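## Task

Remove the masking tape roll from the open drawer, set it on the desk, and push the drawer fully closed. The cabinets must stay roughly where they are, and the robot must not topple or be left leaning.

## Robot and tools

Robot: TidyBot++, a 0.54 x 0.50 x 0.38 m wheeled base on four powered casters that can drive, strafe and turn. It carries a single seven-joint arm (shoulder 0.12 m ahead of base centre, 0.68 m up) ending in a right hand with index, middle, ring fingers and a thumb, four hinges each. It begins folded, hand pointing down. Cameras: base_camera (644x364) and wrist_camera (504x504, on a mast at the wrist, looking at the index knuckle; the open hand blocks much of its view). Occasionally a loose object gets nudged by an outside push.

Frames: base frame has its origin on the floor below the base centre, x forward, y left, z up, in metres. hand_pose and "target" use it. The odometry frame is the base frame as it stood at scene start; base_odometry reports x, y and heading (rad, left positive) there, counted from wheel turns, so slip shows up as travel. base_tilt is in degrees, forward and right positive.

move: one action plus optional "cameras" (list of base_camera, wrist_camera or all) and "blocking" (true by default: returns when everything rests; false: returns in about 0.5 s while motion continues). Action parts, which start together:
- "base": an object of relative offsets from where the base is now, along its current axes: translate_m (forward +, -2 to 2 m), strafe_m (left +, -2 to 2 m), rotate_rad (counter-clockwise +, -6.3 to 6.3 rad).
- "joints": absolute targets by name. Arm: joint_1_rad to joint_7_rad in radians (joint_1 positive turns the arm clockwise from above, opposite to heading; joint_2 range ±2.249, joint_4 ±2.579, joint_6 ±2.099; others any angle, taking the short way, so step under half a turn). A forward-looking camera posture is 0, -1.2, 3.142, -2.03, 0, 0.075, 2.463. Hand hinges hand_index/middle/ring_mcp, _abd, _pip, _dip and hand_thumb_cmc, _axl, _mcp, _ipl take -1 to 1, scaled linearly between the hinge's two stops; toward -1 curls fingers toward the palm (straight is near +0.75 mcp, +0.58 pip, +0.70 dip, 0 abd) and swings the thumb in front of the palm (straight cmc +0.71). hand_current_limit (-1 to 1, maps 0 to 550 mA; starts +0.4) and hand_speed (-0.96 to 1; starts -0.6) are settings. Omitted keys keep their goals.
- "target": absolute hand pose as one flat list of seven numbers [x, y, z, qw, qx, qy, qz], position in metres in the base frame. With it, "joints" may only carry hand keys, otherwise refused. The arm solver picks joint angles, can swing the elbow, overshoot, or run into the base; it does not avoid furniture. To fix position, add (desired - hand_pose) to your last target xyz. To hold still while loaded, resend hand_target, not hand_pose.
- "speeds": caps for this action: translate_m/strafe_m 0.05-0.5 m/s (give only one when combining), rotate_rad 0.1-1.57 rad/s. "min_time_s" 0.1-8 s sets the minimum arm motion duration.
A move with no action returns state, images and the scene number. Unknown keys make a call invalid; out-of-range values get it refused, and a refusal or an unrequested stop cancels your later calls in that reply.

wait: "seconds" 0-10, optional cameras; returns early once moves are at rest. stop: brakes all running motions. zoom_image: "camera" plus "region" [x0, y0, x1, y1] in pixels of that camera's latest image, at most 504 each way. finished_scene: "scene" = current scene number; irreversible, and the goal must hold without the robot.

Results: base_status, joint_status, hand_status give "done", "moving", "off_target" (stopped away from target, maybe still pushing), "contact_stop", "time_out", "not_followed" (a safety check withheld it; "joint command not followed" or "pose unreachable" plus "cause:"), "torque_fault", "limit_stop_at_motor_heat". hand_state lists per motor: moving, goal, blocked, overload. <motor>_current_ma shows finger motor current (positive pushes toward -1). motor_effort is percent of max torque, peak in brackets. joint_positions reports arm angles and hand values on their -1..1 scale. on_its_own lists uncommanded robot behavior. "ARM HIT", MOTOR HOT, OVER-TEMPERATURE FAULT flag trouble. Tolerances mean "done" can sit slightly off; a base "done" only means the wheels turned, so a blocked base may have stopped short.

Practical notes: the arm sags under load; correct using readings. Reachable height with hand pointing down is about 0.95 m, and only near the base. Finger motors holding 495 mA or more for around 5 s shut off for 10 s; a full current limit on a bar loses the grip. Hand dimensions: palm face at y = -0.062 m in hand axes, fingers reach 0.12 m beyond the hand point; a camera mast sticks out on the palm side.

Avoid: driving or turning while the arm is caught on something high (tip-over), reaching far out from the fold over nearby furniture, hard shoves on cabinets or desk, arm hits that trip a torque fault (10 s freeze, calls skipped), dropping objects, knocking the mug, and leaving the robot tilted.

Each tool is called by a JSON object that holds its "op" and its "data".

## Session

{"op": "move", "data": {"cameras": ["all"]}}

Scene clock: 0.00 s.
base_odometry: x=+0.000 y=+0.000 heading=+0.000
base_tilt: forward=+0.2 right=+0.3
base_status: not commanded
joint_positions: joint_1_rad=-0.028 joint_2_rad=-0.368 joint_3_rad=+3.134 joint_4_rad=-2.510 joint_5_rad=-0.006 joint_6_rad=-0.855 joint_7_rad=+3.108 hand_index_mcp=+0.754 hand_index_abd=+0.000 hand_index_pip=+0.577 hand_index_dip=+0.696 hand_middle_mcp=+0.754 hand_middle_abd=+0.000 hand_middle_pip=+0.577 hand_middle_dip=+0.696 hand_ring_mcp=+0.753 hand_ring_abd=+0.000 hand_ring_pip=+0.577 hand_ring_dip=+0.696 hand_thumb_cmc=+0.716 hand_thumb_axl=+0.677 hand_thumb_mcp=+0.223 hand_thumb_ipl=+0.168 hand_current_limit=+0.400 hand_speed=-0.600
joint_status: not commanded
hand_state: goal,goal,goal,goal,goal,goal,goal,goal,goal,goal,goal,goal,goal,goal,goal,goal
index_mcp_current_ma: 0
index_abd_current_ma: 0
index_pip_current_ma: 0
index_dip_current_ma: 0
middle_mcp_current_ma: 0
middle_abd_current_ma: 0
middle_pip_current_ma: 0
middle_dip_current_ma: 0
ring_mcp_current_ma: 0
ring_abd_current_ma: 0
ring_pip_current_ma: 0
ring_dip_current_ma: 0
thumb_cmc_current_ma: 1
thumb_axl_current_ma: 0
thumb_mcp_current_ma: -3
thumb_ipl_current_ma: 0
hand_goal_index_mcp: 0.754
hand_goal_index_abd: 0.000
hand_goal_index_pip: 0.576
hand_goal_index_dip: 0.696
hand_goal_middle_mcp: 0.754
hand_goal_middle_abd: 0.000
hand_goal_middle_pip: 0.576
hand_goal_middle_dip: 0.696
hand_goal_ring_mcp: 0.754
hand_goal_ring_abd: 0.000
hand_goal_ring_pip: 0.576
hand_goal_ring_dip: 0.696
hand_goal_thumb_cmc: 0.714
hand_goal_thumb_axl: 0.678
hand_goal_thumb_mcp: 0.226
hand_goal_thumb_ipl: 0.168
motor_effort: joint_1_rad=+1 joint_2_rad=-1 joint_3_rad=+0 joint_4_rad=+13 joint_5_rad=+0 joint_6_rad=+1 joint_7_rad=+1
hand_pose: x=+0.3594 y=-0.0148 z=+0.6182 quat_wxyz=(-0.049, -0.706, -0.705, -0.053) (m; base frame)
hand_target: x=+0.3597 y=-0.0148 z=+0.6184 quat_wxyz=(-0.049, -0.706, -0.705, -0.053) (m; base frame)
hand_status: not commanded
pictures: base_camera, wrist_camera

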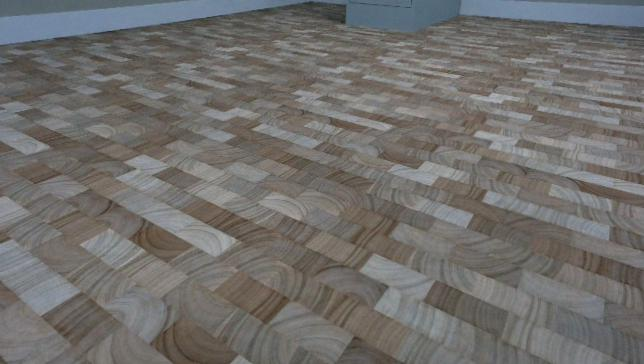

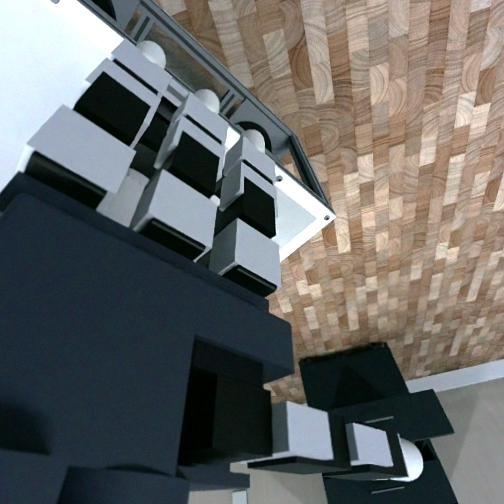

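{"op": "move", "data": {"joints": {"joint_1_rad":0,"joint_2_rad":-1.2,"joint_3_rad":3.142,"joint_4_rad":-2.03,"joint_5_rad":0,"joint_6_rad":0.075,"joint_7_rad":2.463}, "cameras": ["all"]}}

Scene clock: 2.57 s.
move: done
base_odometry: x=+0.000 y=+0.000 heading=+0.000
base_tilt: forward=+0.2 right=+0.3
base_status: not commanded
joint_positions: joint_1_rad=-0.019 joint_2_rad=-1.191 joint_3_rad=+3.134 joint_4_rad=-2.054 joint_5_rad=-0.006 joint_6_rad=+0.005 joint_7_rad=+2.536 hand_index_mcp=+0.760 hand_index_abd=+0.000 hand_index_pip=+0.577 hand_index_dip=+0.696 hand_middle_mcp=+0.759 hand_middle_abd=+0.000 hand_middle_pip=+0.577 hand_middle_dip=+0.696 hand_ring_mcp=+0.759 hand_ring_abd=+0.000 hand_ring_pip=+0.577 hand_ring_dip=+0.696 hand_thumb_cmc=+0.720 hand_thumb_axl=+0.677 hand_thumb_mcp=+0.227 hand_thumb_ipl=+0.168 hand_current_limit=+0.400 hand_speed=-0.600
joint_status: all done
hand_state: goal,goal,goal,goal,goal,goal,goal,goal,goal,goal,goal,goal,goal,goal,goal,goal
index_mcp_current_ma: 6
index_abd_current_ma: 0
index_pip_current_ma: 0
index_dip_current_ma: 0
middle_mcp_current_ma: 6
middle_abd_current_ma: 0
middle_pip_current_ma: 0
middle_dip_current_ma: 0
ring_mcp_current_ma: 5
ring_abd_current_ma: 0
ring_pip_current_ma: 0
ring_dip_current_ma: 0
thumb_cmc_current_ma: 6
thumb_axl_current_ma: 0
thumb_mcp_current_ma: 0
thumb_ipl_current_ma: 0
hand_goal_index_mcp: 0.754
hand_goal_index_abd: 0.000
hand_goal_index_pip: 0.576
hand_goal_index_dip: 0.696
hand_goal_middle_mcp: 0.754
hand_goal_middle_abd: 0.000
hand_goal_middle_pip: 0.576
hand_goal_middle_dip: 0.696
hand_goal_ring_mcp: 0.754
hand_goal_ring_abd: 0.000
hand_goal_ring_pip: 0.576
hand_goal_ring_dip: 0.696
hand_goal_thumb_cmc: 0.714
hand_goal_thumb_axl: 0.678
hand_goal_thumb_mcp: 0.226
hand_goal_thumb_ipl: 0.168
motor_effort: joint_1_rad=+0(1) joint_2_rad=+15(17) joint_3_rad=+0(2) joint_4_rad=+14(19) joint_5_rad=+0(1) joint_6_rad=+7(9) joint_7_rad=+1(1)
hand_pose: x=+0.1593 y=-0.0607 z=+1.2827 quat_wxyz=(-0.412, -0.365, -0.199, -0.811) (m; base frame)
hand_target: x=+0.1276 y=-0.0699 z=+1.3015 quat_wxyz=(-0.401, -0.333, -0.159, -0.839) (m; base frame)
hand_status: not commanded
pictures: base_camera, wrist_camera

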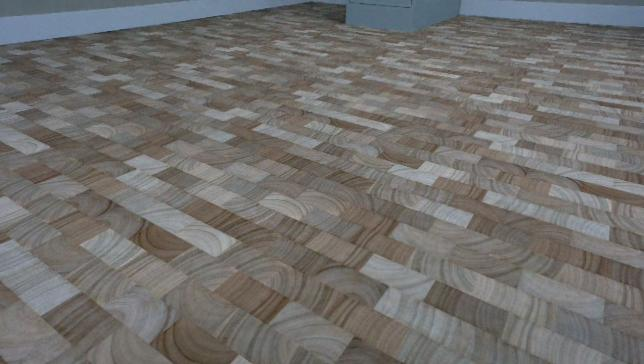

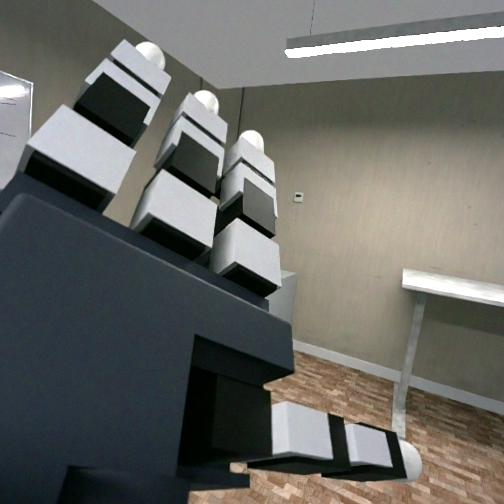

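{"op": "move", "data": {"base": {"rotate_rad":-0.6}, "joints": {"joint_6_rad":-0.15,"joint_7_rad":2.35}, "cameras": ["all"]}}

{"op": "move", "data": {"base": {"rotate_rad":-0.6}, "cameras": ["all"]}}

Scene clock: 4.80 s.
move: done
base_odometry: x=+0.000 y=+0.000 heading=-0.599
base_tilt: forward=+0.2 right=+0.3
base_status: done
joint_positions: joint_1_rad=-0.013 joint_2_rad=-1.191 joint_3_rad=+3.134 joint_4_rad=-2.047 joint_5_rad=-0.006 joint_6_rad=-0.146 joint_7_rad=+2.412 hand_index_mcp=+0.762 hand_index_abd=+0.000 hand_index_pip=+0.577 hand_index_dip=+0.696 hand_middle_mcp=+0.761 hand_middle_abd=+0.000 hand_middle_pip=+0.577 hand_middle_dip=+0.696 hand_ring_mcp=+0.760 hand_ring_abd=+0.000 hand_ring_pip=+0.577 hand_ring_dip=+0.696 hand_thumb_cmc=+0.720 hand_thumb_axl=+0.677 hand_thumb_mcp=+0.227 hand_thumb_ipl=+0.168 hand_current_limit=+0.400 hand_speed=-0.600
joint_status: all done
hand_state: goal,goal,goal,goal,goal,goal,goal,goal,goal,goal,goal,goal,goal,goal,goal,goal
index_mcp_current_ma: 10
index_abd_current_ma: 0
index_pip_current_ma: 0
index_dip_current_ma: 0
middle_mcp_current_ma: 9
middle_abd_current_ma: 0
middle_pip_current_ma: 0
middle_dip_current_ma: 0
ring_mcp_current_ma: 8
ring_abd_current_ma: 0
ring_pip_current_ma: 0
ring_dip_current_ma: 0
thumb_cmc_current_ma: 6
thumb_axl_current_ma: 0
thumb_mcp_current_ma: 0
thumb_ipl_current_ma: 0
hand_goal_index_mcp: 0.754
hand_goal_index_abd: 0.000
hand_goal_index_pip: 0.576
hand_goal_index_dip: 0.696
hand_goal_middle_mcp: 0.754
hand_goal_middle_abd: 0.000
hand_goal_middle_pip: 0.576
hand_goal_middle_dip: 0.696
hand_goal_ring_mcp: 0.754
hand_goal_ring_abd: 0.000
hand_goal_ring_pip: 0.576
hand_goal_ring_dip: 0.696
hand_goal_thumb_cmc: 0.714
hand_goal_thumb_axl: 0.678
hand_goal_thumb_mcp: 0.226
hand_goal_thumb_ipl: 0.168
motor_effort: joint_1_rad=+0(1) joint_2_rad=+14(16) joint_3_rad=+0(2) joint_4_rad=+15(17) joint_5_rad=-1(1) joint_6_rad=+8(10) joint_7_rad=+0(2)
hand_pose: x=+0.1949 y=-0.0668 z=+1.2468 quat_wxyz=(-0.351, -0.436, -0.202, -0.804) (m; base frame)
hand_target: x=+0.1849 y=-0.0753 z=+1.2505 quat_wxyz=(-0.335, -0.435, -0.179, -0.816) (m; base frame)
hand_status: not commanded
pictures: base_camera, wrist_camera

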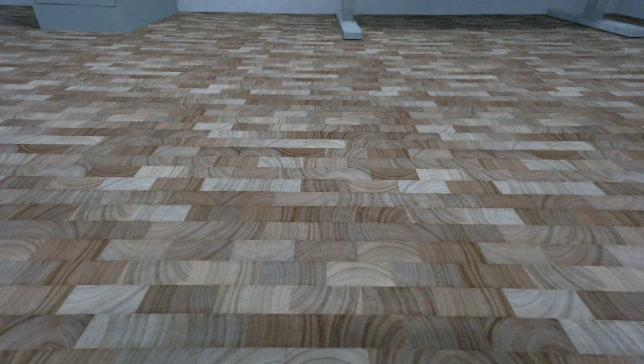

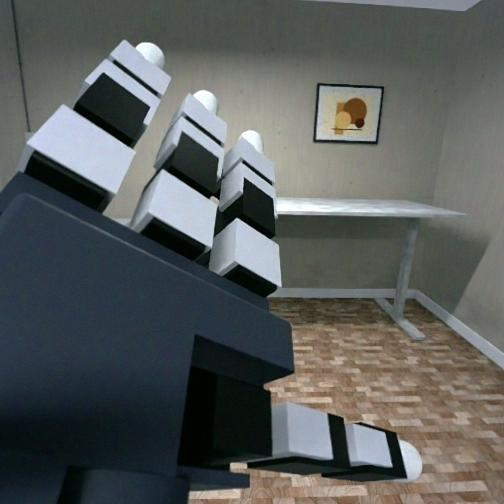

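Scene clock: 6.33 s.
move: done
base_odometry: x=+0.000 y=+0.000 heading=-1.198
base_tilt: forward=+0.2 right=+0.3
base_status: done
joint_positions: joint_1_rad=-0.011 joint_2_rad=-1.191 joint_3_rad=+3.134 joint_4_rad=-2.047 joint_5_rad=-0.006 joint_6_rad=-0.146 joint_7_rad=+2.412 hand_index_mcp=+0.762 hand_index_abd=+0.000 hand_index_pip=+0.577 hand_index_dip=+0.696 hand_middle_mcp=+0.761 hand_middle_abd=+0.000 hand_middle_pip=+0.577 hand_middle_dip=+0.696 hand_ring_mcp=+0.760 hand_ring_abd=+0.000 hand_ring_pip=+0.577 hand_ring_dip=+0.696 hand_thumb_cmc=+0.720 hand_thumb_axl=+0.677 hand_thumb_mcp=+0.227 hand_thumb_ipl=+0.168 hand_current_limit=+0.400 hand_speed=-0.600
joint_status: not commanded
hand_state: goal,goal,goal,goal,goal,goal,goal,goal,goal,goal,goal,goal,goal,goal,goal,goal
index_mcp_current_ma: 10
index_abd_current_ma: 0
index_pip_current_ma: 0
index_dip_current_ma: 0
middle_mcp_current_ma: 9
middle_abd_current_ma: 0
middle_pip_current_ma: 0
middle_dip_current_ma: 0
ring_mcp_current_ma: 8
ring_abd_current_ma: 0
ring_pip_current_ma: 0
ring_dip_current_ma: 0
thumb_cmc_current_ma: 6
thumb_axl_current_ma: 0
thumb_mcp_current_ma: 0
thumb_ipl_current_ma: 0
hand_goal_index_mcp: 0.754
hand_goal_index_abd: 0.000
hand_goal_index_pip: 0.576
hand_goal_index_dip: 0.696
hand_goal_middle_mcp: 0.754
hand_goal_middle_abd: 0.000
hand_goal_middle_pip: 0.576
hand_goal_middle_dip: 0.696
hand_goal_ring_mcp: 0.754
hand_goal_ring_abd: 0.000
hand_goal_ring_pip: 0.576
hand_goal_ring_dip: 0.696
hand_goal_thumb_cmc: 0.714
hand_goal_thumb_axl: 0.678
hand_goal_thumb_mcp: 0.226
hand_goal_thumb_ipl: 0.168
motor_effort: joint_1_rad=+1(1) joint_2_rad=+14(15) joint_3_rad=+1(2) joint_4_rad=+15(15) joint_5_rad=+0(1) joint_6_rad=+8(8) joint_7_rad=+1(1)
hand_pose: x=+0.1947 y=-0.0670 z=+1.2468 quat_wxyz=(-0.351, -0.436, -0.201, -0.804) (m; base frame)
hand_target: x=+0.1849 y=-0.0753 z=+1.2505 quat_wxyz=(-0.335, -0.435, -0.179, -0.816) (m; base frame)
hand_status: not commanded
pictures: base_camera, wrist_camera

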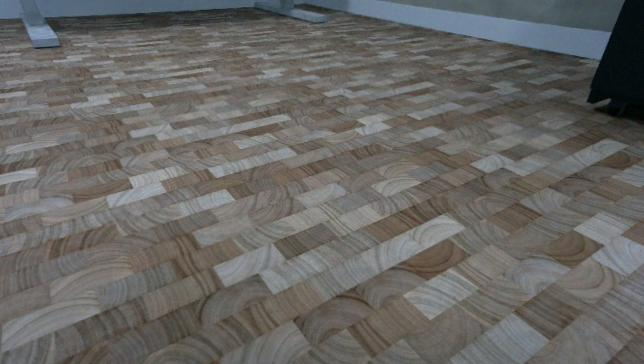

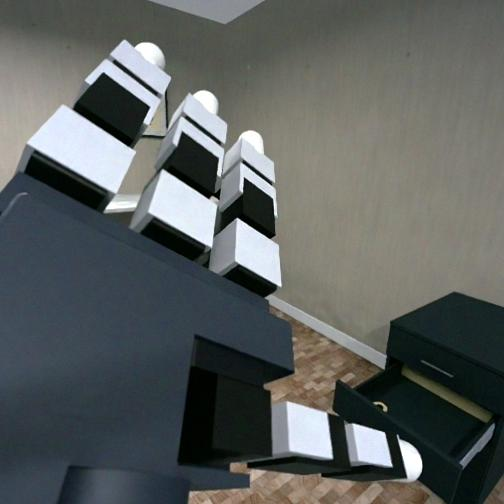

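{"op": "move", "data": {"base": {"rotate_rad":-0.5}, "cameras": ["all"]}}

Scene clock: 7.93 s.
move: done
base_odometry: x=+0.000 y=+0.000 heading=-1.698
base_tilt: forward=+0.2 right=+0.3
base_status: done
joint_positions: joint_1_rad=-0.010 joint_2_rad=-1.191 joint_3_rad=+3.134 joint_4_rad=-2.047 joint_5_rad=-0.006 joint_6_rad=-0.146 joint_7_rad=+2.412 hand_index_mcp=+0.762 hand_index_abd=+0.000 hand_index_pip=+0.577 hand_index_dip=+0.696 hand_middle_mcp=+0.761 hand_middle_abd=+0.000 hand_middle_pip=+0.577 hand_middle_dip=+0.696 hand_ring_mcp=+0.760 hand_ring_abd=+0.000 hand_ring_pip=+0.577 hand_ring_dip=+0.696 hand_thumb_cmc=+0.720 hand_thumb_axl=+0.677 hand_thumb_mcp=+0.227 hand_thumb_ipl=+0.168 hand_current_limit=+0.400 hand_speed=-0.600
joint_status: not commanded
hand_state: goal,goal,goal,goal,goal,goal,goal,goal,goal,goal,goal,goal,goal,goal,goal,goal
index_mcp_current_ma: 10
index_abd_current_ma: 0
index_pip_current_ma: 0
index_dip_current_ma: 0
middle_mcp_current_ma: 9
middle_abd_current_ma: 0
middle_pip_current_ma: 0
middle_dip_current_ma: 0
ring_mcp_current_ma: 8
ring_abd_current_ma: 0
ring_pip_current_ma: 0
ring_dip_current_ma: 0
thumb_cmc_current_ma: 6
thumb_axl_current_ma: 0
thumb_mcp_current_ma: 0
thumb_ipl_current_ma: 0
hand_goal_index_mcp: 0.754
hand_goal_index_abd: 0.000
hand_goal_index_pip: 0.576
hand_goal_index_dip: 0.696
hand_goal_middle_mcp: 0.754
hand_goal_middle_abd: 0.000
hand_goal_middle_pip: 0.576
hand_goal_middle_dip: 0.696
hand_goal_ring_mcp: 0.754
hand_goal_ring_abd: 0.000
hand_goal_ring_pip: 0.576
hand_goal_ring_dip: 0.696
hand_goal_thumb_cmc: 0.714
hand_goal_thumb_axl: 0.678
hand_goal_thumb_mcp: 0.226
hand_goal_thumb_ipl: 0.168
motor_effort: joint_1_rad=+0(1) joint_2_rad=+14(15) joint_3_rad=+1(2) joint_4_rad=+15(15) joint_5_rad=+0(1) joint_6_rad=+7(8) joint_7_rad=+1(1)
hand_pose: x=+0.1947 y=-0.0671 z=+1.2468 quat_wxyz=(-0.352, -0.436, -0.201, -0.803) (m; base frame)
hand_target: x=+0.1849 y=-0.0753 z=+1.2505 quat_wxyz=(-0.335, -0.435, -0.179, -0.816) (m; base frame)
hand_status: not commanded
pictures: base_camera, wrist_camera

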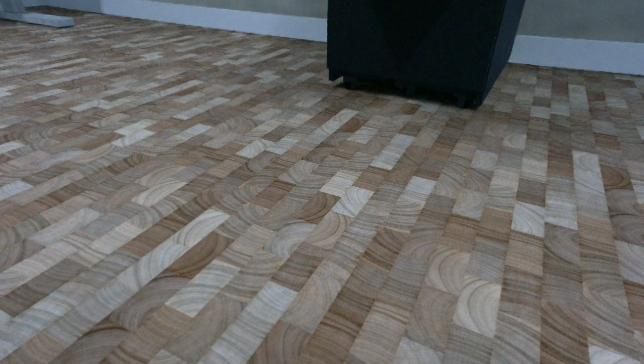

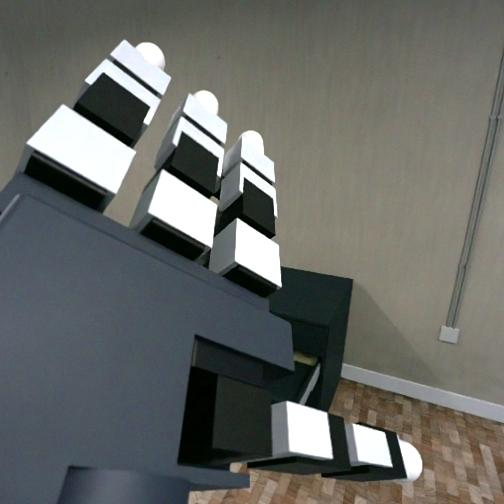

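{"op": "move", "data": {"base": {"rotate_rad":0.4}, "joints": {"joint_6_rad":-0.35,"joint_7_rad":2.35}, "cameras": ["all"]}}

{"op": "zoom_image", "data": {"camera": "wrist_camera", "region": [260, 200, 504, 444]}}

Scene clock: 9.87 s.
move: done
base_odometry: x=+0.000 y=+0.000 heading=-1.298
base_tilt: forward=+0.2 right=+0.3
base_status: done
joint_positions: joint_1_rad=-0.010 joint_2_rad=-1.192 joint_3_rad=+3.134 joint_4_rad=-2.044 joint_5_rad=-0.006 joint_6_rad=-0.323 joint_7_rad=+2.412 hand_index_mcp=+0.762 hand_index_abd=+0.001 hand_index_pip=+0.577 hand_index_dip=+0.696 hand_middle_mcp=+0.761 hand_middle_abd=+0.001 hand_middle_pip=+0.577 hand_middle_dip=+0.696 hand_ring_mcp=+0.761 hand_ring_abd=+0.001 hand_ring_pip=+0.577 hand_ring_dip=+0.696 hand_thumb_cmc=+0.720 hand_thumb_axl=+0.677 hand_thumb_mcp=+0.227 hand_thumb_ipl=+0.168 hand_current_limit=+0.400 hand_speed=-0.600
joint_status: all done
hand_state: goal,goal,goal,goal,goal,goal,goal,goal,goal,goal,goal,goal,goal,goal,goal,goal
index_mcp_current_ma: 10
index_abd_current_ma: 0
index_pip_current_ma: 0
index_dip_current_ma: 0
middle_mcp_current_ma: 9
middle_abd_current_ma: 0
middle_pip_current_ma: 0
middle_dip_current_ma: 0
ring_mcp_current_ma: 8
ring_abd_current_ma: 0
ring_pip_current_ma: 0
ring_dip_current_ma: 0
thumb_cmc_current_ma: 6
thumb_axl_current_ma: 0
thumb_mcp_current_ma: 0
thumb_ipl_current_ma: 0
hand_goal_index_mcp: 0.754
hand_goal_index_abd: 0.000
hand_goal_index_pip: 0.576
hand_goal_index_dip: 0.696
hand_goal_middle_mcp: 0.754
hand_goal_middle_abd: 0.000
hand_goal_middle_pip: 0.576
hand_goal_middle_dip: 0.696
hand_goal_ring_mcp: 0.754
hand_goal_ring_abd: 0.000
hand_goal_ring_pip: 0.576
hand_goal_ring_dip: 0.696
hand_goal_thumb_cmc: 0.714
hand_goal_thumb_axl: 0.678
hand_goal_thumb_mcp: 0.226
hand_goal_thumb_ipl: 0.168
motor_effort: joint_1_rad=+0(1) joint_2_rad=+14(16) joint_3_rad=+1(2) joint_4_rad=+15(18) joint_5_rad=+0(1) joint_6_rad=+8(11) joint_7_rad=+1(1)
hand_pose: x=+0.2258 y=-0.0667 z=+1.2049 quat_wxyz=(-0.334, -0.504, -0.232, -0.762) (m; base frame)
hand_target: x=+0.2209 y=-0.0753 z=+1.2015 quat_wxyz=(-0.316, -0.515, -0.211, -0.769) (m; base frame)
hand_status: not commanded
pictures: base_camera, wrist_camera

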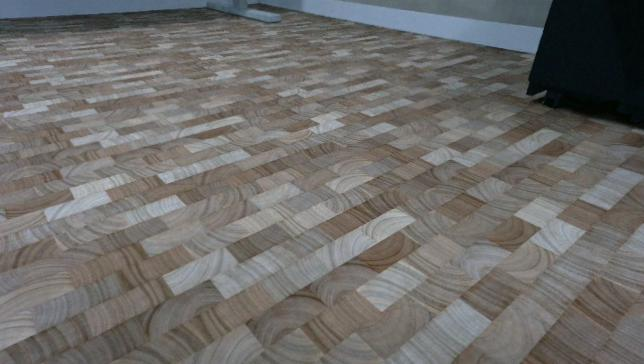

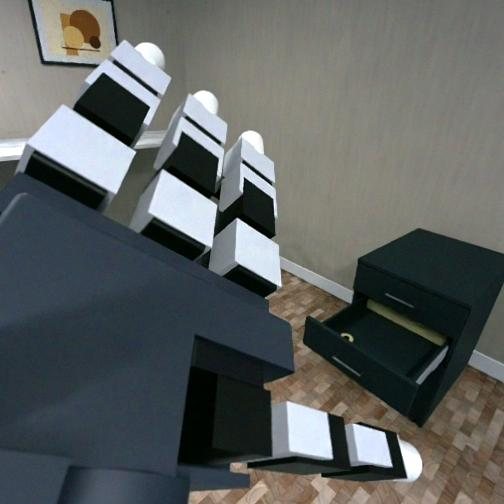

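Scaled by 2.066 from the camera's 504x504 image, which has a finer 720x720 frame.

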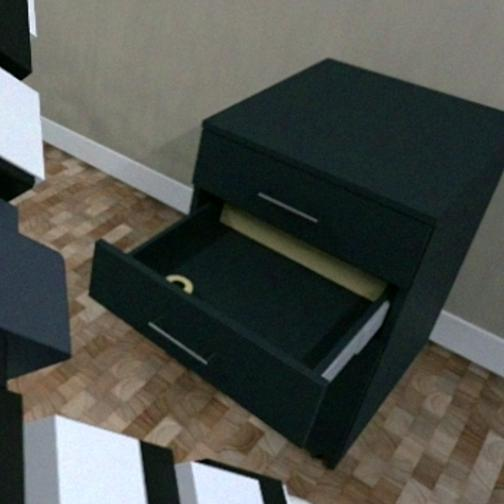

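{"op": "move", "data": {"base": {"translate_m":0.72,"strafe_m":0.37,"rotate_rad":-0.7}, "joints": {"joint_6_rad":-0.5}, "cameras": ["all"]}}

Scene clock: 15.93 s.
move: done
base_odometry: x=+0.550 y=-0.594 heading=-1.998
base_tilt: forward=+0.2 right=+0.3
base_status: done
joint_positions: joint_1_rad=-0.003 joint_2_rad=-1.196 joint_3_rad=+3.134 joint_4_rad=-2.041 joint_5_rad=-0.006 joint_6_rad=-0.464 joint_7_rad=+2.412 hand_index_mcp=+0.762 hand_index_abd=+0.001 hand_index_pip=+0.577 hand_index_dip=+0.696 hand_middle_mcp=+0.762 hand_middle_abd=+0.001 hand_middle_pip=+0.577 hand_middle_dip=+0.696 hand_ring_mcp=+0.761 hand_ring_abd=+0.001 hand_ring_pip=+0.577 hand_ring_dip=+0.696 hand_thumb_cmc=+0.720 hand_thumb_axl=+0.677 hand_thumb_mcp=+0.227 hand_thumb_ipl=+0.168 hand_current_limit=+0.400 hand_speed=-0.600
joint_status: all done
hand_state: goal,goal,goal,goal,goal,goal,goal,goal,goal,goal,goal,goal,goal,goal,goal,goal
index_mcp_current_ma: 10
index_abd_current_ma: 0
index_pip_current_ma: 0
index_dip_current_ma: 0
middle_mcp_current_ma: 10
middle_abd_current_ma: 0
middle_pip_current_ma: 0
middle_dip_current_ma: 0
ring_mcp_current_ma: 9
ring_abd_current_ma: 0
ring_pip_current_ma: 0
ring_dip_current_ma: 0
thumb_cmc_current_ma: 6
thumb_axl_current_ma: 0
thumb_mcp_current_ma: 0
thumb_ipl_current_ma: 0
hand_goal_index_mcp: 0.754
hand_goal_index_abd: 0.000
hand_goal_index_pip: 0.576
hand_goal_index_dip: 0.696
hand_goal_middle_mcp: 0.754
hand_goal_middle_abd: 0.000
hand_goal_middle_pip: 0.576
hand_goal_middle_dip: 0.696
hand_goal_ring_mcp: 0.754
hand_goal_ring_abd: 0.000
hand_goal_ring_pip: 0.576
hand_goal_ring_dip: 0.696
hand_goal_thumb_cmc: 0.714
hand_goal_thumb_axl: 0.678
hand_goal_thumb_mcp: 0.226
hand_goal_thumb_ipl: 0.168
motor_effort: joint_1_rad=+1(2) joint_2_rad=+14(17) joint_3_rad=+1(3) joint_4_rad=+15(17) joint_5_rad=+0(1) joint_6_rad=+9(11) joint_7_rad=+1(1)
hand_pose: x=+0.2416 y=-0.0677 z=+1.1694 quat_wxyz=(-0.321, -0.554, -0.252, -0.726) (m; base frame)
hand_target: x=+0.2412 y=-0.0753 z=+1.1606 quat_wxyz=(-0.299, -0.571, -0.234, -0.728) (m; base frame)
hand_status: not commanded
pictures: base_camera, wrist_camera

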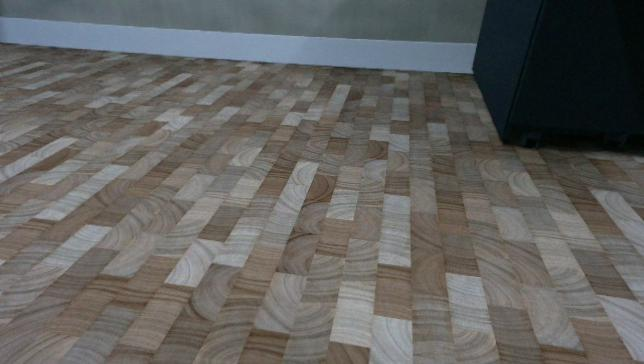

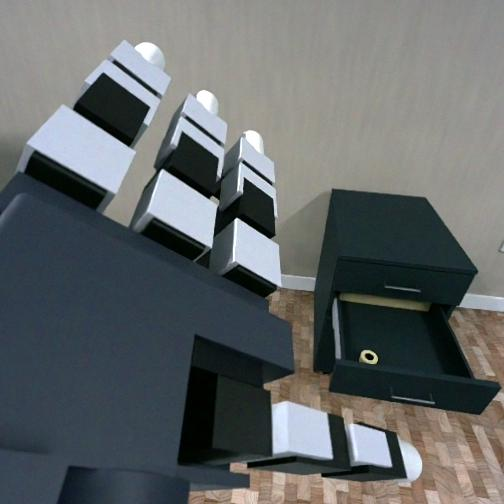

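{"op": "zoom_image", "data": {"camera": "wrist_camera", "region": [284, 180, 504, 430]}}

Scaled by 2.016 from the camera's 504x504 image, which has a finer 720x720 frame.

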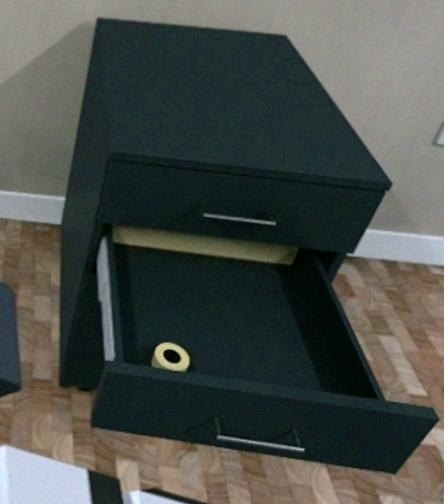

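{"op": "move", "data": {"base": {"translate_m":0.06,"strafe_m":-0.18,"rotate_rad":-0.267}, "joints": {"joint_1_rad":-0.45,"joint_6_rad":-0.7}, "cameras": ["all"]}}

{"op": "zoom_image", "data": {"camera": "wrist_camera", "region": [254, 150, 504, 400]}}

Scene clock: 19.87 s.
move: done
base_odometry: x=+0.361 y=-0.574 heading=-2.266
base_tilt: forward=+0.2 right=+0.3
base_status: done
joint_positions: joint_1_rad=-0.437 joint_2_rad=-1.196 joint_3_rad=+3.135 joint_4_rad=-2.041 joint_5_rad=-0.006 joint_6_rad=-0.630 joint_7_rad=+2.412 hand_index_mcp=+0.762 hand_index_abd=+0.001 hand_index_pip=+0.577 hand_index_dip=+0.696 hand_middle_mcp=+0.762 hand_middle_abd=+0.001 hand_middle_pip=+0.577 hand_middle_dip=+0.696 hand_ring_mcp=+0.761 hand_ring_abd=+0.001 hand_ring_pip=+0.577 hand_ring_dip=+0.696 hand_thumb_cmc=+0.720 hand_thumb_axl=+0.677 hand_thumb_mcp=+0.227 hand_thumb_ipl=+0.168 hand_current_limit=+0.400 hand_speed=-0.600
joint_status: all done
hand_state: goal,goal,goal,goal,goal,goal,goal,goal,goal,goal,goal,goal,goal,goal,goal,goal
index_mcp_current_ma: 10
index_abd_current_ma: 0
index_pip_current_ma: 0
index_dip_current_ma: 0
middle_mcp_current_ma: 10
middle_abd_current_ma: 0
middle_pip_current_ma: 0
middle_dip_current_ma: 0
ring_mcp_current_ma: 9
ring_abd_current_ma: 0
ring_pip_current_ma: 0
ring_dip_current_ma: 0
thumb_cmc_current_ma: 6
thumb_axl_current_ma: 0
thumb_mcp_current_ma: 0
thumb_ipl_current_ma: 0
hand_goal_index_mcp: 0.754
hand_goal_index_abd: 0.000
hand_goal_index_pip: 0.576
hand_goal_index_dip: 0.696
hand_goal_middle_mcp: 0.754
hand_goal_middle_abd: 0.000
hand_goal_middle_pip: 0.576
hand_goal_middle_dip: 0.696
hand_goal_ring_mcp: 0.754
hand_goal_ring_abd: 0.000
hand_goal_ring_pip: 0.576
hand_goal_ring_dip: 0.696
hand_goal_thumb_cmc: 0.714
hand_goal_thumb_axl: 0.678
hand_goal_thumb_mcp: 0.226
hand_goal_thumb_ipl: 0.168
motor_effort: joint_1_rad=+0(2) joint_2_rad=+14(15) joint_3_rad=+1(3) joint_4_rad=+15(16) joint_5_rad=+0(1) joint_6_rad=+9(10) joint_7_rad=+1(1)
hand_pose: x=+0.2741 y=-0.0030 z=+1.1215 quat_wxyz=(-0.147, -0.538, -0.403, -0.726) (m; base frame)
hand_target: x=+0.2771 y=-0.0072 z=+1.1023 quat_wxyz=(-0.118, -0.566, -0.399, -0.712) (m; base frame)
hand_status: not commanded
pictures: base_camera, wrist_camera

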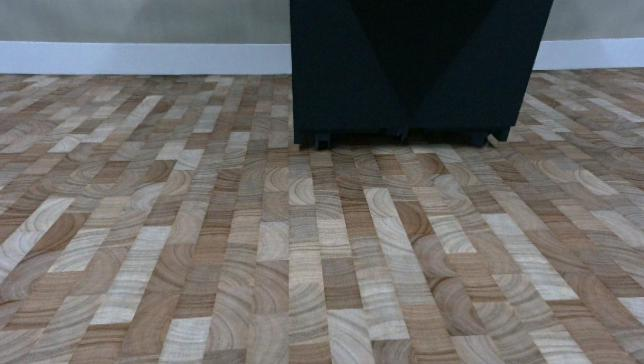

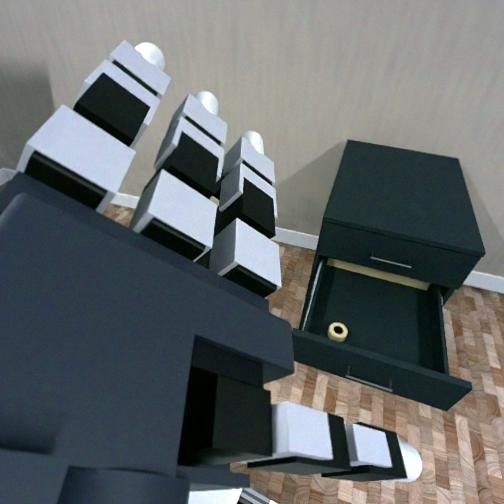

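Scaled by 2.016 from the camera's 504x504 image, which has a finer 720x720 frame.

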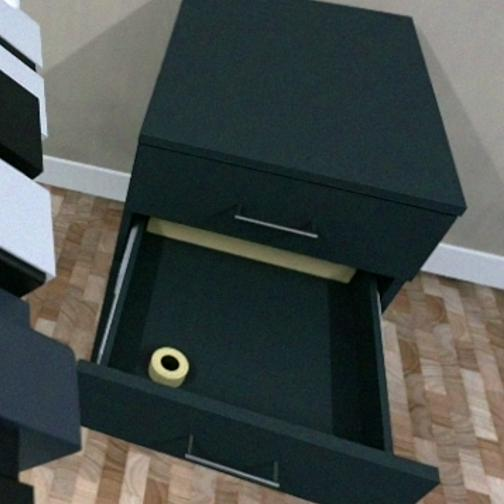

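{"op": "move", "data": {"base": {"translate_m":0.2,"strafe_m":-0.03,"rotate_rad":0.07}, "joints": {"joint_1_rad":0,"joint_2_rad":-0.37,"joint_3_rad":3.142,"joint_4_rad":-2.4,"joint_5_rad":0,"joint_6_rad":-1.1,"joint_7_rad":1.57}, "cameras": ["all"]}}

Scene clock: 24.13 s.
move: not_followed
base_odometry: x=+0.210 y=-0.708 heading=-2.195
base_tilt: forward=+0.2 right=+0.3
base_status: done
joint_positions: joint_1_rad=-0.166 joint_2_rad=-0.641 joint_3_rad=+3.135 joint_4_rad=-2.270 joint_5_rad=-0.006 joint_6_rad=-0.863 joint_7_rad=+1.944 hand_index_mcp=+0.757 hand_index_abd=+0.003 hand_index_pip=+0.577 hand_index_dip=+0.696 hand_middle_mcp=+0.757 hand_middle_abd=+0.003 hand_middle_pip=+0.577 hand_middle_dip=+0.696 hand_ring_mcp=+0.756 hand_ring_abd=+0.004 hand_ring_pip=+0.577 hand_ring_dip=+0.696 hand_thumb_cmc=+0.719 hand_thumb_axl=+0.677 hand_thumb_mcp=+0.224 hand_thumb_ipl=+0.168 hand_current_limit=+0.400 hand_speed=-0.600
joint_status: joint_1_rad not_followed (moved +0.271 of +0.437); joint_2_rad not_followed (moved +0.555 of +0.826); joint_3_rad not_followed (moved +0.000 of +0.007); joint_4_rad not_followed (moved -0.230 of -0.359); joint_5_rad not_followed (moved +0.000 of +0.006); joint_6_rad not_followed (moved -0.233 of -0.470); joint_7_rad not_followed (moved -0.468 of -0.842)
hand_state: goal,goal,goal,goal,goal,goal,goal,goal,goal,goal,goal,goal,goal,goal,goal,goal
index_mcp_current_ma: 3
index_abd_current_ma: 2
index_pip_current_ma: 0
index_dip_current_ma: 0
middle_mcp_current_ma: 3
middle_abd_current_ma: 2
middle_pip_current_ma: 0
middle_dip_current_ma: 0
ring_mcp_current_ma: 2
ring_abd_current_ma: 3
ring_pip_current_ma: 0
ring_dip_current_ma: 0
thumb_cmc_current_ma: 4
thumb_axl_current_ma: 0
thumb_mcp_current_ma: -2
thumb_ipl_current_ma: 0
hand_goal_index_mcp: 0.754
hand_goal_index_abd: 0.000
hand_goal_index_pip: 0.576
hand_goal_index_dip: 0.696
hand_goal_middle_mcp: 0.754
hand_goal_middle_abd: 0.000
hand_goal_middle_pip: 0.576
hand_goal_middle_dip: 0.696
hand_goal_ring_mcp: 0.754
hand_goal_ring_abd: 0.000
hand_goal_ring_pip: 0.576
hand_goal_ring_dip: 0.696
hand_goal_thumb_cmc: 0.714
hand_goal_thumb_axl: 0.678
hand_goal_thumb_mcp: 0.226
hand_goal_thumb_ipl: 0.168
motor_effort: joint_1_rad=+0(2) joint_2_rad=+1(18) joint_3_rad=+0(2) joint_4_rad=+17(25) joint_5_rad=+0(1) joint_6_rad=+6(11) joint_7_rad=+1(2)
hand_pose: x=+0.3819 y=-0.0403 z=+0.7663 quat_wxyz=(-0.031, -0.913, -0.254, -0.317) (m; base frame)
hand_target: x=+0.3739 y=-0.0435 z=+0.7622 quat_wxyz=(-0.026, -0.922, -0.237, -0.306) (m; base frame)
hand_status: not commanded
pictures: base_camera, wrist_camera
joint command not followed: on one or more control steps a check withheld the commanded joint targets, and the robot was not sent them on those steps. On the call's last step the targets were still withheld.
cause: the commanded joint targets, or the way to them, would bring two parts of the arm too close to each other (its hand and another part of the arm, with the joints from joint_3_rad to joint_7_rad between them, 34 mm apart when it was first held).

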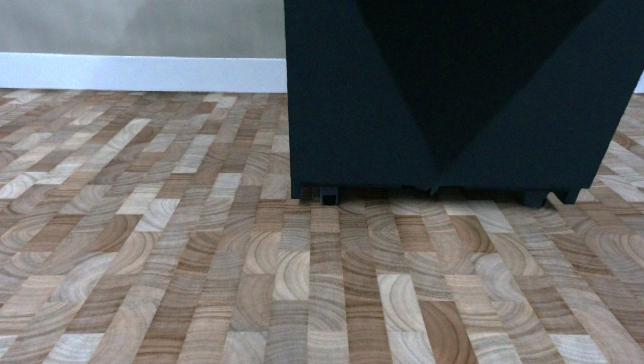

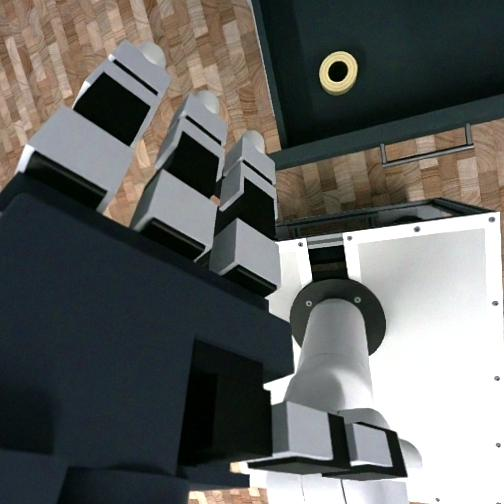

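{"op": "move", "data": {"target": [0.50, -0.12, 0.70, 0, 1, 0, 0], "cameras": ["all"]}}

Scene clock: 26.83 s.
move: done
base_odometry: x=+0.210 y=-0.708 heading=-2.195
base_tilt: forward=+0.3 right=+0.3
base_status: not commanded
joint_positions: joint_1_rad=-0.104 joint_2_rad=+0.235 joint_3_rad=+3.392 joint_4_rad=-1.646 joint_5_rad=-0.016 joint_6_rad=-1.229 joint_7_rad=+1.755 hand_index_mcp=+0.755 hand_index_abd=+0.003 hand_index_pip=+0.577 hand_index_dip=+0.696 hand_middle_mcp=+0.755 hand_middle_abd=+0.002 hand_middle_pip=+0.577 hand_middle_dip=+0.696 hand_ring_mcp=+0.755 hand_ring_abd=+0.003 hand_ring_pip=+0.577 hand_ring_dip=+0.696 hand_thumb_cmc=+0.717 hand_thumb_axl=+0.677 hand_thumb_mcp=+0.224 hand_thumb_ipl=+0.168 hand_current_limit=+0.400 hand_speed=-0.600
joint_status: not commanded
hand_state: goal,goal,goal,goal,goal,goal,goal,goal,goal,goal,goal,goal,goal,goal,goal,goal
index_mcp_current_ma: 1
index_abd_current_ma: 2
index_pip_current_ma: 0
index_dip_current_ma: 0
middle_mcp_current_ma: 1
middle_abd_current_ma: 1
middle_pip_current_ma: 0
middle_dip_current_ma: 0
ring_mcp_current_ma: 0
ring_abd_current_ma: 2
ring_pip_current_ma: 0
ring_dip_current_ma: 0
thumb_cmc_current_ma: 2
thumb_axl_current_ma: 0
thumb_mcp_current_ma: -2
thumb_ipl_current_ma: 0
hand_goal_index_mcp: 0.754
hand_goal_index_abd: 0.000
hand_goal_index_pip: 0.576
hand_goal_index_dip: 0.696
hand_goal_middle_mcp: 0.754
hand_goal_middle_abd: 0.000
hand_goal_middle_pip: 0.576
hand_goal_middle_dip: 0.696
hand_goal_ring_mcp: 0.754
hand_goal_ring_abd: 0.000
hand_goal_ring_pip: 0.576
hand_goal_ring_dip: 0.696
hand_goal_thumb_cmc: 0.714
hand_goal_thumb_axl: 0.678
hand_goal_thumb_mcp: 0.226
hand_goal_thumb_ipl: 0.168
motor_effort: joint_1_rad=+0(1) joint_2_rad=-22(26) joint_3_rad=+1(2) joint_4_rad=+14(17) joint_5_rad=+0(1) joint_6_rad=+0(6) joint_7_rad=+0(1)
hand_pose: x=+0.5061 y=-0.1355 z=+0.6989 quat_wxyz=(-0.024, -0.999, -0.020, -0.015) (m; base frame)
hand_target: x=+0.5000 y=-0.1200 z=+0.7000 quat_wxyz=(+0.000, -1.000, +0.000, +0.000) (m; base frame)
hand_status: done (0.017 m and 4.0 deg from the pose sent, 0.157 m and 48.1 deg at the start)
pictures: base_camera, wrist_camera
held back during your reply time, on 16 control steps: two parts of the arm were too close to each other, or the arm's last command would have brought them too close.
led back after a hold: the arm was led back toward your command in small steps, so it may still be short of it.
joint command not followed: on one or more control steps a check withheld the commanded joint targets, and the robot was not sent them on those steps.
cause: the commanded joint targets, or the way to them, would bring two parts of the arm too close to each other (its hand and another part of the arm, with the joints from joint_2_rad to joint_7_rad between them, 83 mm apart when it was first held).

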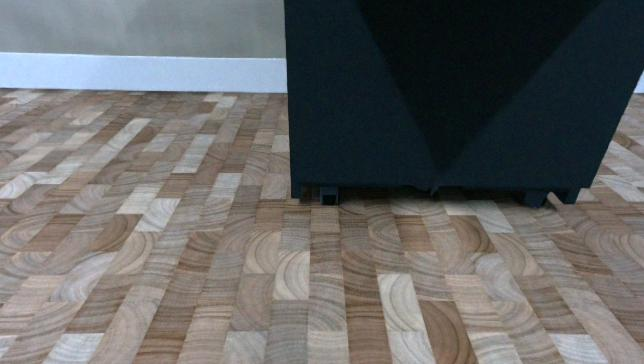

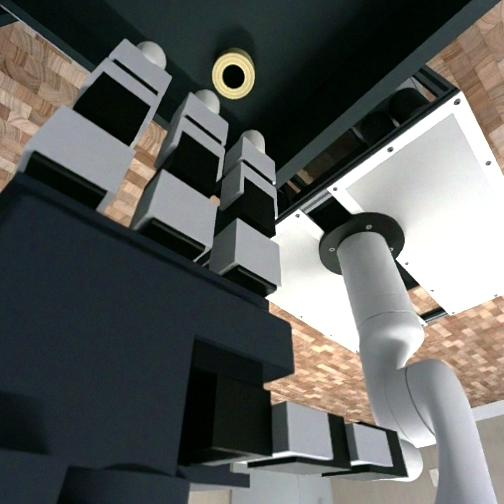

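{"op": "move", "data": {"target": [0.4625, -0.11, 0.63, -0.024, 0.999, -0.02, -0.015], "joints": {"hand_middle_mcp":0.1,"hand_middle_pip":-0.74,"hand_middle_dip":-0.2,"hand_index_abd":0.167,"hand_ring_abd":-0.167}, "cameras": ["all"]}}

Scene clock: 32.57 s.
move: done
base_odometry: x=+0.210 y=-0.708 heading=-2.195
base_tilt: forward=+0.3 right=+0.3
base_status: not commanded
joint_positions: joint_1_rad=-0.104 joint_2_rad=+0.240 joint_3_rad=+3.410 joint_4_rad=-1.819 joint_5_rad=-0.075 joint_6_rad=-1.157 joint_7_rad=+1.755 hand_index_mcp=+0.755 hand_index_abd=+0.163 hand_index_pip=+0.577 hand_index_dip=+0.696 hand_middle_mcp=+0.115 hand_middle_abd=+0.002 hand_middle_pip=-0.734 hand_middle_dip=-0.197 hand_ring_mcp=+0.755 hand_ring_abd=-0.162 hand_ring_pip=+0.577 hand_ring_dip=+0.696 hand_thumb_cmc=+0.717 hand_thumb_axl=+0.677 hand_thumb_mcp=+0.224 hand_thumb_ipl=+0.168 hand_current_limit=+0.400 hand_speed=-0.600
joint_status: all done
hand_state: goal,goal,goal,goal,goal,goal,goal,goal,goal,goal,goal,goal,goal,goal,goal,goal
index_mcp_current_ma: 1
index_abd_current_ma: -4
index_pip_current_ma: 0
index_dip_current_ma: 0
middle_mcp_current_ma: 25
middle_abd_current_ma: 1
middle_pip_current_ma: 6
middle_dip_current_ma: 2
ring_mcp_current_ma: 0
ring_abd_current_ma: 3
ring_pip_current_ma: 0
ring_dip_current_ma: 0
thumb_cmc_current_ma: 2
thumb_axl_current_ma: 0
thumb_mcp_current_ma: -2
thumb_ipl_current_ma: 0
hand_goal_index_mcp: 0.754
hand_goal_index_abd: 0.168
hand_goal_index_pip: 0.576
hand_goal_index_dip: 0.696
hand_goal_middle_mcp: 0.100
hand_goal_middle_abd: 0.000
hand_goal_middle_pip: -0.740
hand_goal_middle_dip: -0.200
hand_goal_ring_mcp: 0.754
hand_goal_ring_abd: -0.166
hand_goal_ring_pip: 0.576
hand_goal_ring_dip: 0.696
hand_goal_thumb_cmc: 0.714
hand_goal_thumb_axl: 0.678
hand_goal_thumb_mcp: 0.226
hand_goal_thumb_ipl: 0.168
motor_effort: joint_1_rad=+0(1) joint_2_rad=-21(23) joint_3_rad=+1(1) joint_4_rad=+12(14) joint_5_rad=+0(1) joint_6_rad=+0(1) joint_7_rad=+1(1)
hand_pose: x=+0.4533 y=-0.1208 z=+0.6440 quat_wxyz=(+0.008, -0.999, +0.003, +0.032) (m; base frame)
hand_target: x=+0.4625 y=-0.1100 z=+0.6300 quat_wxyz=(+0.024, -0.999, +0.020, +0.015) (m; base frame)
hand_status: done (0.020 m and 3.3 deg from the pose sent, 0.085 m and 8.0 deg at the start)
pictures: base_camera, wrist_camera

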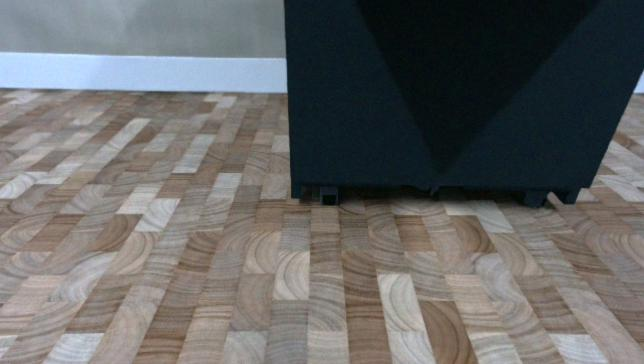

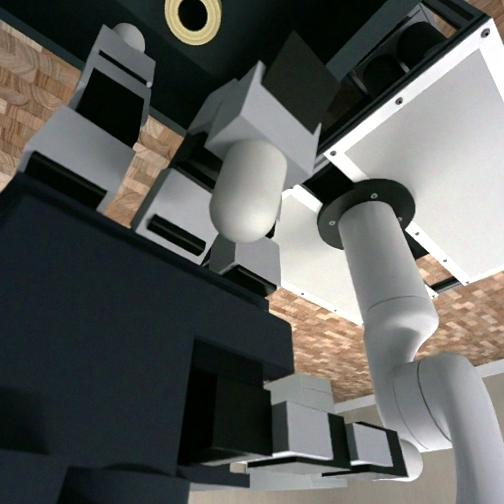

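{"op": "move", "data": {"target": [0.4855, -0.114, 0.546, -0.018, 0.9997, -0.018, -0.004], "min_time_s": 2, "cameras": ["wrist_camera"]}}

Scene clock: 35.80 s.
move: done
base_odometry: x=+0.210 y=-0.708 heading=-2.195
base_tilt: forward=+0.3 right=+0.3
base_status: not commanded
joint_positions: joint_1_rad=-0.156 joint_2_rad=+0.406 joint_3_rad=+3.500 joint_4_rad=-1.910 joint_5_rad=-0.197 joint_6_rad=-0.904 joint_7_rad=+1.809 hand_index_mcp=+0.755 hand_index_abd=+0.163 hand_index_pip=+0.577 hand_index_dip=+0.696 hand_middle_mcp=+0.115 hand_middle_abd=+0.002 hand_middle_pip=-0.734 hand_middle_dip=-0.197 hand_ring_mcp=+0.755 hand_ring_abd=-0.162 hand_ring_pip=+0.577 hand_ring_dip=+0.696 hand_thumb_cmc=+0.717 hand_thumb_axl=+0.677 hand_thumb_mcp=+0.224 hand_thumb_ipl=+0.168 hand_current_limit=+0.400 hand_speed=-0.600
joint_status: not commanded
hand_state: goal,goal,goal,goal,goal,goal,goal,goal,goal,goal,goal,goal,goal,goal,goal,goal
index_mcp_current_ma: 1
index_abd_current_ma: -4
index_pip_current_ma: 0
index_dip_current_ma: 0
middle_mcp_current_ma: 25
middle_abd_current_ma: 1
middle_pip_current_ma: 6
middle_dip_current_ma: 2
ring_mcp_current_ma: 0
ring_abd_current_ma: 3
ring_pip_current_ma: 0
ring_dip_current_ma: 0
thumb_cmc_current_ma: 2
thumb_axl_current_ma: 0
thumb_mcp_current_ma: -2
thumb_ipl_current_ma: 0
hand_goal_index_mcp: 0.754
hand_goal_index_abd: 0.168
hand_goal_index_pip: 0.576
hand_goal_index_dip: 0.696
hand_goal_middle_mcp: 0.100
hand_goal_middle_abd: 0.000
hand_goal_middle_pip: -0.740
hand_goal_middle_dip: -0.200
hand_goal_ring_mcp: 0.754
hand_goal_ring_abd: -0.166
hand_goal_ring_pip: 0.576
hand_goal_ring_dip: 0.696
hand_goal_thumb_cmc: 0.714
hand_goal_thumb_axl: 0.678
hand_goal_thumb_mcp: 0.226
hand_goal_thumb_ipl: 0.168
motor_effort: joint_1_rad=+0(1) joint_2_rad=-23(24) joint_3_rad=+1(2) joint_4_rad=+10(13) joint_5_rad=+0(1) joint_6_rad=+0(1) joint_7_rad=+1(1)
hand_pose: x=+0.4735 y=-0.1185 z=+0.5590 quat_wxyz=(+0.011, -0.999, +0.033, +0.021) (m; base frame)
hand_target: x=+0.4855 y=-0.1140 z=+0.5460 quat_wxyz=(+0.018, -1.000, +0.018, +0.004) (m; base frame)
hand_status: done (0.018 m and 2.7 deg from the pose sent, 0.103 m and 3.8 deg at the start)
pictures: wrist_camera

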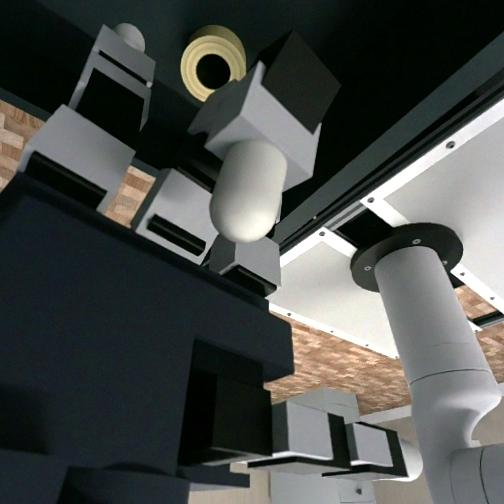

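{"op": "move", "data": {"target": [0.4880, -0.118, 0.494, -0.018, 0.9997, -0.018, -0.004], "min_time_s": 2, "cameras": ["wrist_camera"]}}

Scene clock: 38.63 s.
move: done
base_odometry: x=+0.210 y=-0.708 heading=-2.195
base_tilt: forward=+0.3 right=+0.3
base_status: not commanded
joint_positions: joint_1_rad=-0.156 joint_2_rad=+0.502 joint_3_rad=+3.517 joint_4_rad=-1.957 joint_5_rad=-0.304 joint_6_rad=-0.777 joint_7_rad=+1.921 hand_index_mcp=+0.755 hand_index_abd=+0.163 hand_index_pip=+0.577 hand_index_dip=+0.696 hand_middle_mcp=+0.115 hand_middle_abd=+0.002 hand_middle_pip=-0.734 hand_middle_dip=-0.197 hand_ring_mcp=+0.755 hand_ring_abd=-0.145 hand_ring_pip=+0.577 hand_ring_dip=+0.696 hand_thumb_cmc=+0.717 hand_thumb_axl=+0.677 hand_thumb_mcp=+0.224 hand_thumb_ipl=+0.168 hand_current_limit=+0.400 hand_speed=-0.600
joint_status: not commanded
hand_state: goal,goal,goal,goal,goal,goal,goal,goal,goal,blocked,goal,goal,goal,goal,goal,goal
index_mcp_current_ma: 1
index_abd_current_ma: -4
index_pip_current_ma: 0
index_dip_current_ma: 0
middle_mcp_current_ma: 24
middle_abd_current_ma: 1
middle_pip_current_ma: 6
middle_dip_current_ma: 2
ring_mcp_current_ma: 1
ring_abd_current_ma: 30
ring_pip_current_ma: 0
ring_dip_current_ma: 0
thumb_cmc_current_ma: 2
thumb_axl_current_ma: 0
thumb_mcp_current_ma: -2
thumb_ipl_current_ma: 0
hand_goal_index_mcp: 0.754
hand_goal_index_abd: 0.168
hand_goal_index_pip: 0.576
hand_goal_index_dip: 0.696
hand_goal_middle_mcp: 0.100
hand_goal_middle_abd: 0.000
hand_goal_middle_pip: -0.740
hand_goal_middle_dip: -0.200
hand_goal_ring_mcp: 0.754
hand_goal_ring_abd: -0.166
hand_goal_ring_pip: 0.576
hand_goal_ring_dip: 0.696
hand_goal_thumb_cmc: 0.714
hand_goal_thumb_axl: 0.678
hand_goal_thumb_mcp: 0.226
hand_goal_thumb_ipl: 0.168
motor_effort: joint_1_rad=+0(1) joint_2_rad=-21(26) joint_3_rad=+1(2) joint_4_rad=+8(11) joint_5_rad=+0(1) joint_6_rad=+0(2) joint_7_rad=+0(1)
hand_pose: x=+0.4807 y=-0.1161 z=+0.5109 quat_wxyz=(+0.020, -0.999, +0.027, +0.017) (m; base frame)
hand_target: x=+0.4880 y=-0.1180 z=+0.4940 quat_wxyz=(+0.018, -1.000, +0.018, +0.004) (m; base frame)
hand_status: done (0.018 m and 1.8 deg from the pose sent, 0.067 m and 2.7 deg at the start)
pictures: wrist_camera

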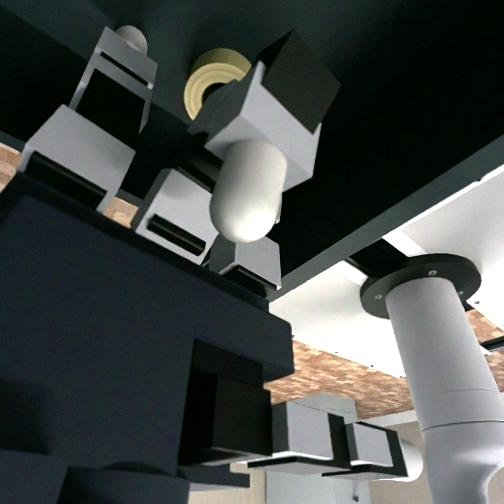

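{"op": "move", "data": {"target": [0.4900, -0.137, 0.502, -0.018, 0.9997, -0.018, -0.004], "min_time_s": 1.5, "cameras": ["wrist_camera"]}}

Scene clock: 41.10 s.
move: done
base_odometry: x=+0.210 y=-0.708 heading=-2.195
base_tilt: forward=+0.3 right=+0.3
base_status: not commanded
joint_positions: joint_1_rad=-0.144 joint_2_rad=+0.502 joint_3_rad=+3.518 joint_4_rad=-1.957 joint_5_rad=-0.304 joint_6_rad=-0.777 joint_7_rad=+1.951 hand_index_mcp=+0.755 hand_index_abd=+0.163 hand_index_pip=+0.577 hand_index_dip=+0.696 hand_middle_mcp=+0.115 hand_middle_abd=+0.002 hand_middle_pip=-0.734 hand_middle_dip=-0.197 hand_ring_mcp=+0.769 hand_ring_abd=-0.143 hand_ring_pip=+0.585 hand_ring_dip=+0.701 hand_thumb_cmc=+0.716 hand_thumb_axl=+0.677 hand_thumb_mcp=+0.224 hand_thumb_ipl=+0.168 hand_current_limit=+0.400 hand_speed=-0.600
joint_status: not commanded
hand_state: goal,goal,goal,goal,goal,goal,goal,goal,goal,blocked,goal,goal,goal,goal,goal,goal
index_mcp_current_ma: 0
index_abd_current_ma: -4
index_pip_current_ma: 0
index_dip_current_ma: 0
middle_mcp_current_ma: 24
middle_abd_current_ma: 1
middle_pip_current_ma: 6
middle_dip_current_ma: 2
ring_mcp_current_ma: 25
ring_abd_current_ma: 33
ring_pip_current_ma: 12
ring_dip_current_ma: 5
thumb_cmc_current_ma: 2
thumb_axl_current_ma: 0
thumb_mcp_current_ma: -2
thumb_ipl_current_ma: 0
hand_goal_index_mcp: 0.754
hand_goal_index_abd: 0.168
hand_goal_index_pip: 0.576
hand_goal_index_dip: 0.696
hand_goal_middle_mcp: 0.100
hand_goal_middle_abd: 0.000
hand_goal_middle_pip: -0.740
hand_goal_middle_dip: -0.200
hand_goal_ring_mcp: 0.754
hand_goal_ring_abd: -0.166
hand_goal_ring_pip: 0.576
hand_goal_ring_dip: 0.696
hand_goal_thumb_cmc: 0.714
hand_goal_thumb_axl: 0.678
hand_goal_thumb_mcp: 0.226
hand_goal_thumb_ipl: 0.168
motor_effort: joint_1_rad=+1(1) joint_2_rad=-23(24) joint_3_rad=+2(3) joint_4_rad=+9(9) joint_5_rad=+0(1) joint_6_rad=+1(2) joint_7_rad=+0(1)
hand_pose: x=+0.4817 y=-0.1217 z=+0.5108 quat_wxyz=(+0.020, -0.999, +0.019, +0.017) (m; base frame)
hand_target: x=+0.4900 y=-0.1370 z=+0.5020 quat_wxyz=(+0.018, -1.000, +0.018, +0.004) (m; base frame)
hand_status: done (0.019 m and 1.5 deg from the pose sent, 0.025 m and 1.8 deg at the start)
pictures: wrist_camera

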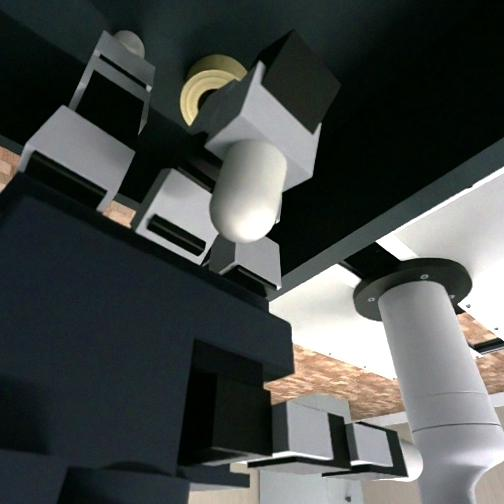

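{"op": "move", "data": {"target": [0.4900, -0.150, 0.518, -0.018, 0.9997, -0.018, -0.004], "min_time_s": 1.5, "cameras": ["wrist_camera"]}}

Scene clock: 43.03 s.
move: done
base_odometry: x=+0.210 y=-0.708 heading=-2.195
base_tilt: forward=+0.3 right=+0.3
base_status: not commanded
joint_positions: joint_1_rad=-0.111 joint_2_rad=+0.502 joint_3_rad=+3.518 joint_4_rad=-1.957 joint_5_rad=-0.304 joint_6_rad=-0.777 joint_7_rad=+1.952 hand_index_mcp=+0.755 hand_index_abd=+0.163 hand_index_pip=+0.577 hand_index_dip=+0.696 hand_middle_mcp=+0.115 hand_middle_abd=+0.002 hand_middle_pip=-0.734 hand_middle_dip=-0.197 hand_ring_mcp=+0.772 hand_ring_abd=-0.163 hand_ring_pip=+0.589 hand_ring_dip=+0.706 hand_thumb_cmc=+0.716 hand_thumb_axl=+0.677 hand_thumb_mcp=+0.224 hand_thumb_ipl=+0.168 hand_current_limit=+0.400 hand_speed=-0.600
joint_status: not commanded
hand_state: goal,goal,goal,goal,goal,goal,goal,goal,goal,goal,goal,goal,goal,goal,goal,goal
index_mcp_current_ma: 0
index_abd_current_ma: -4
index_pip_current_ma: 0
index_dip_current_ma: 0
middle_mcp_current_ma: 24
middle_abd_current_ma: 1
middle_pip_current_ma: 6
middle_dip_current_ma: 2
ring_mcp_current_ma: 31
ring_abd_current_ma: 2
ring_pip_current_ma: 19
ring_dip_current_ma: 12
thumb_cmc_current_ma: 2
thumb_axl_current_ma: 0
thumb_mcp_current_ma: -2
thumb_ipl_current_ma: 0
hand_goal_index_mcp: 0.754
hand_goal_index_abd: 0.168
hand_goal_index_pip: 0.576
hand_goal_index_dip: 0.696
hand_goal_middle_mcp: 0.100
hand_goal_middle_abd: 0.000
hand_goal_middle_pip: -0.740
hand_goal_middle_dip: -0.200
hand_goal_ring_mcp: 0.754
hand_goal_ring_abd: -0.166
hand_goal_ring_pip: 0.576
hand_goal_ring_dip: 0.696
hand_goal_thumb_cmc: 0.714
hand_goal_thumb_axl: 0.678
hand_goal_thumb_mcp: 0.226
hand_goal_thumb_ipl: 0.168
motor_effort: joint_1_rad=+0(1) joint_2_rad=-25(25) joint_3_rad=+3(3) joint_4_rad=+9(10) joint_5_rad=+0(1) joint_6_rad=+0(1) joint_7_rad=+0(1)
hand_pose: x=+0.4776 y=-0.1338 z=+0.5109 quat_wxyz=(+0.020, -0.999, +0.035, +0.016) (m; base frame)
hand_target: x=+0.4900 y=-0.1500 z=+0.5180 quat_wxyz=(+0.018, -1.000, +0.018, +0.004) (m; base frame)
hand_status: done (0.022 m and 2.4 deg from the pose sent, 0.030 m and 1.5 deg at the start)
pictures: wrist_camera

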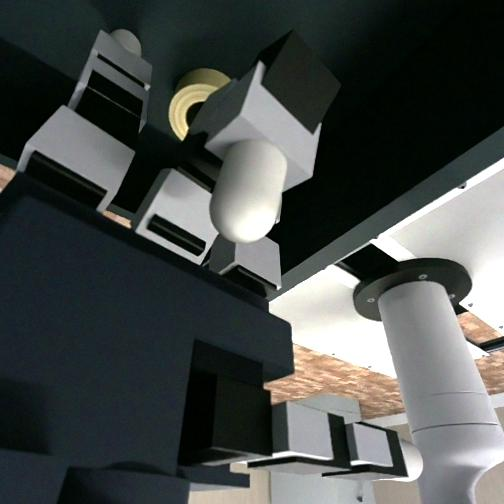

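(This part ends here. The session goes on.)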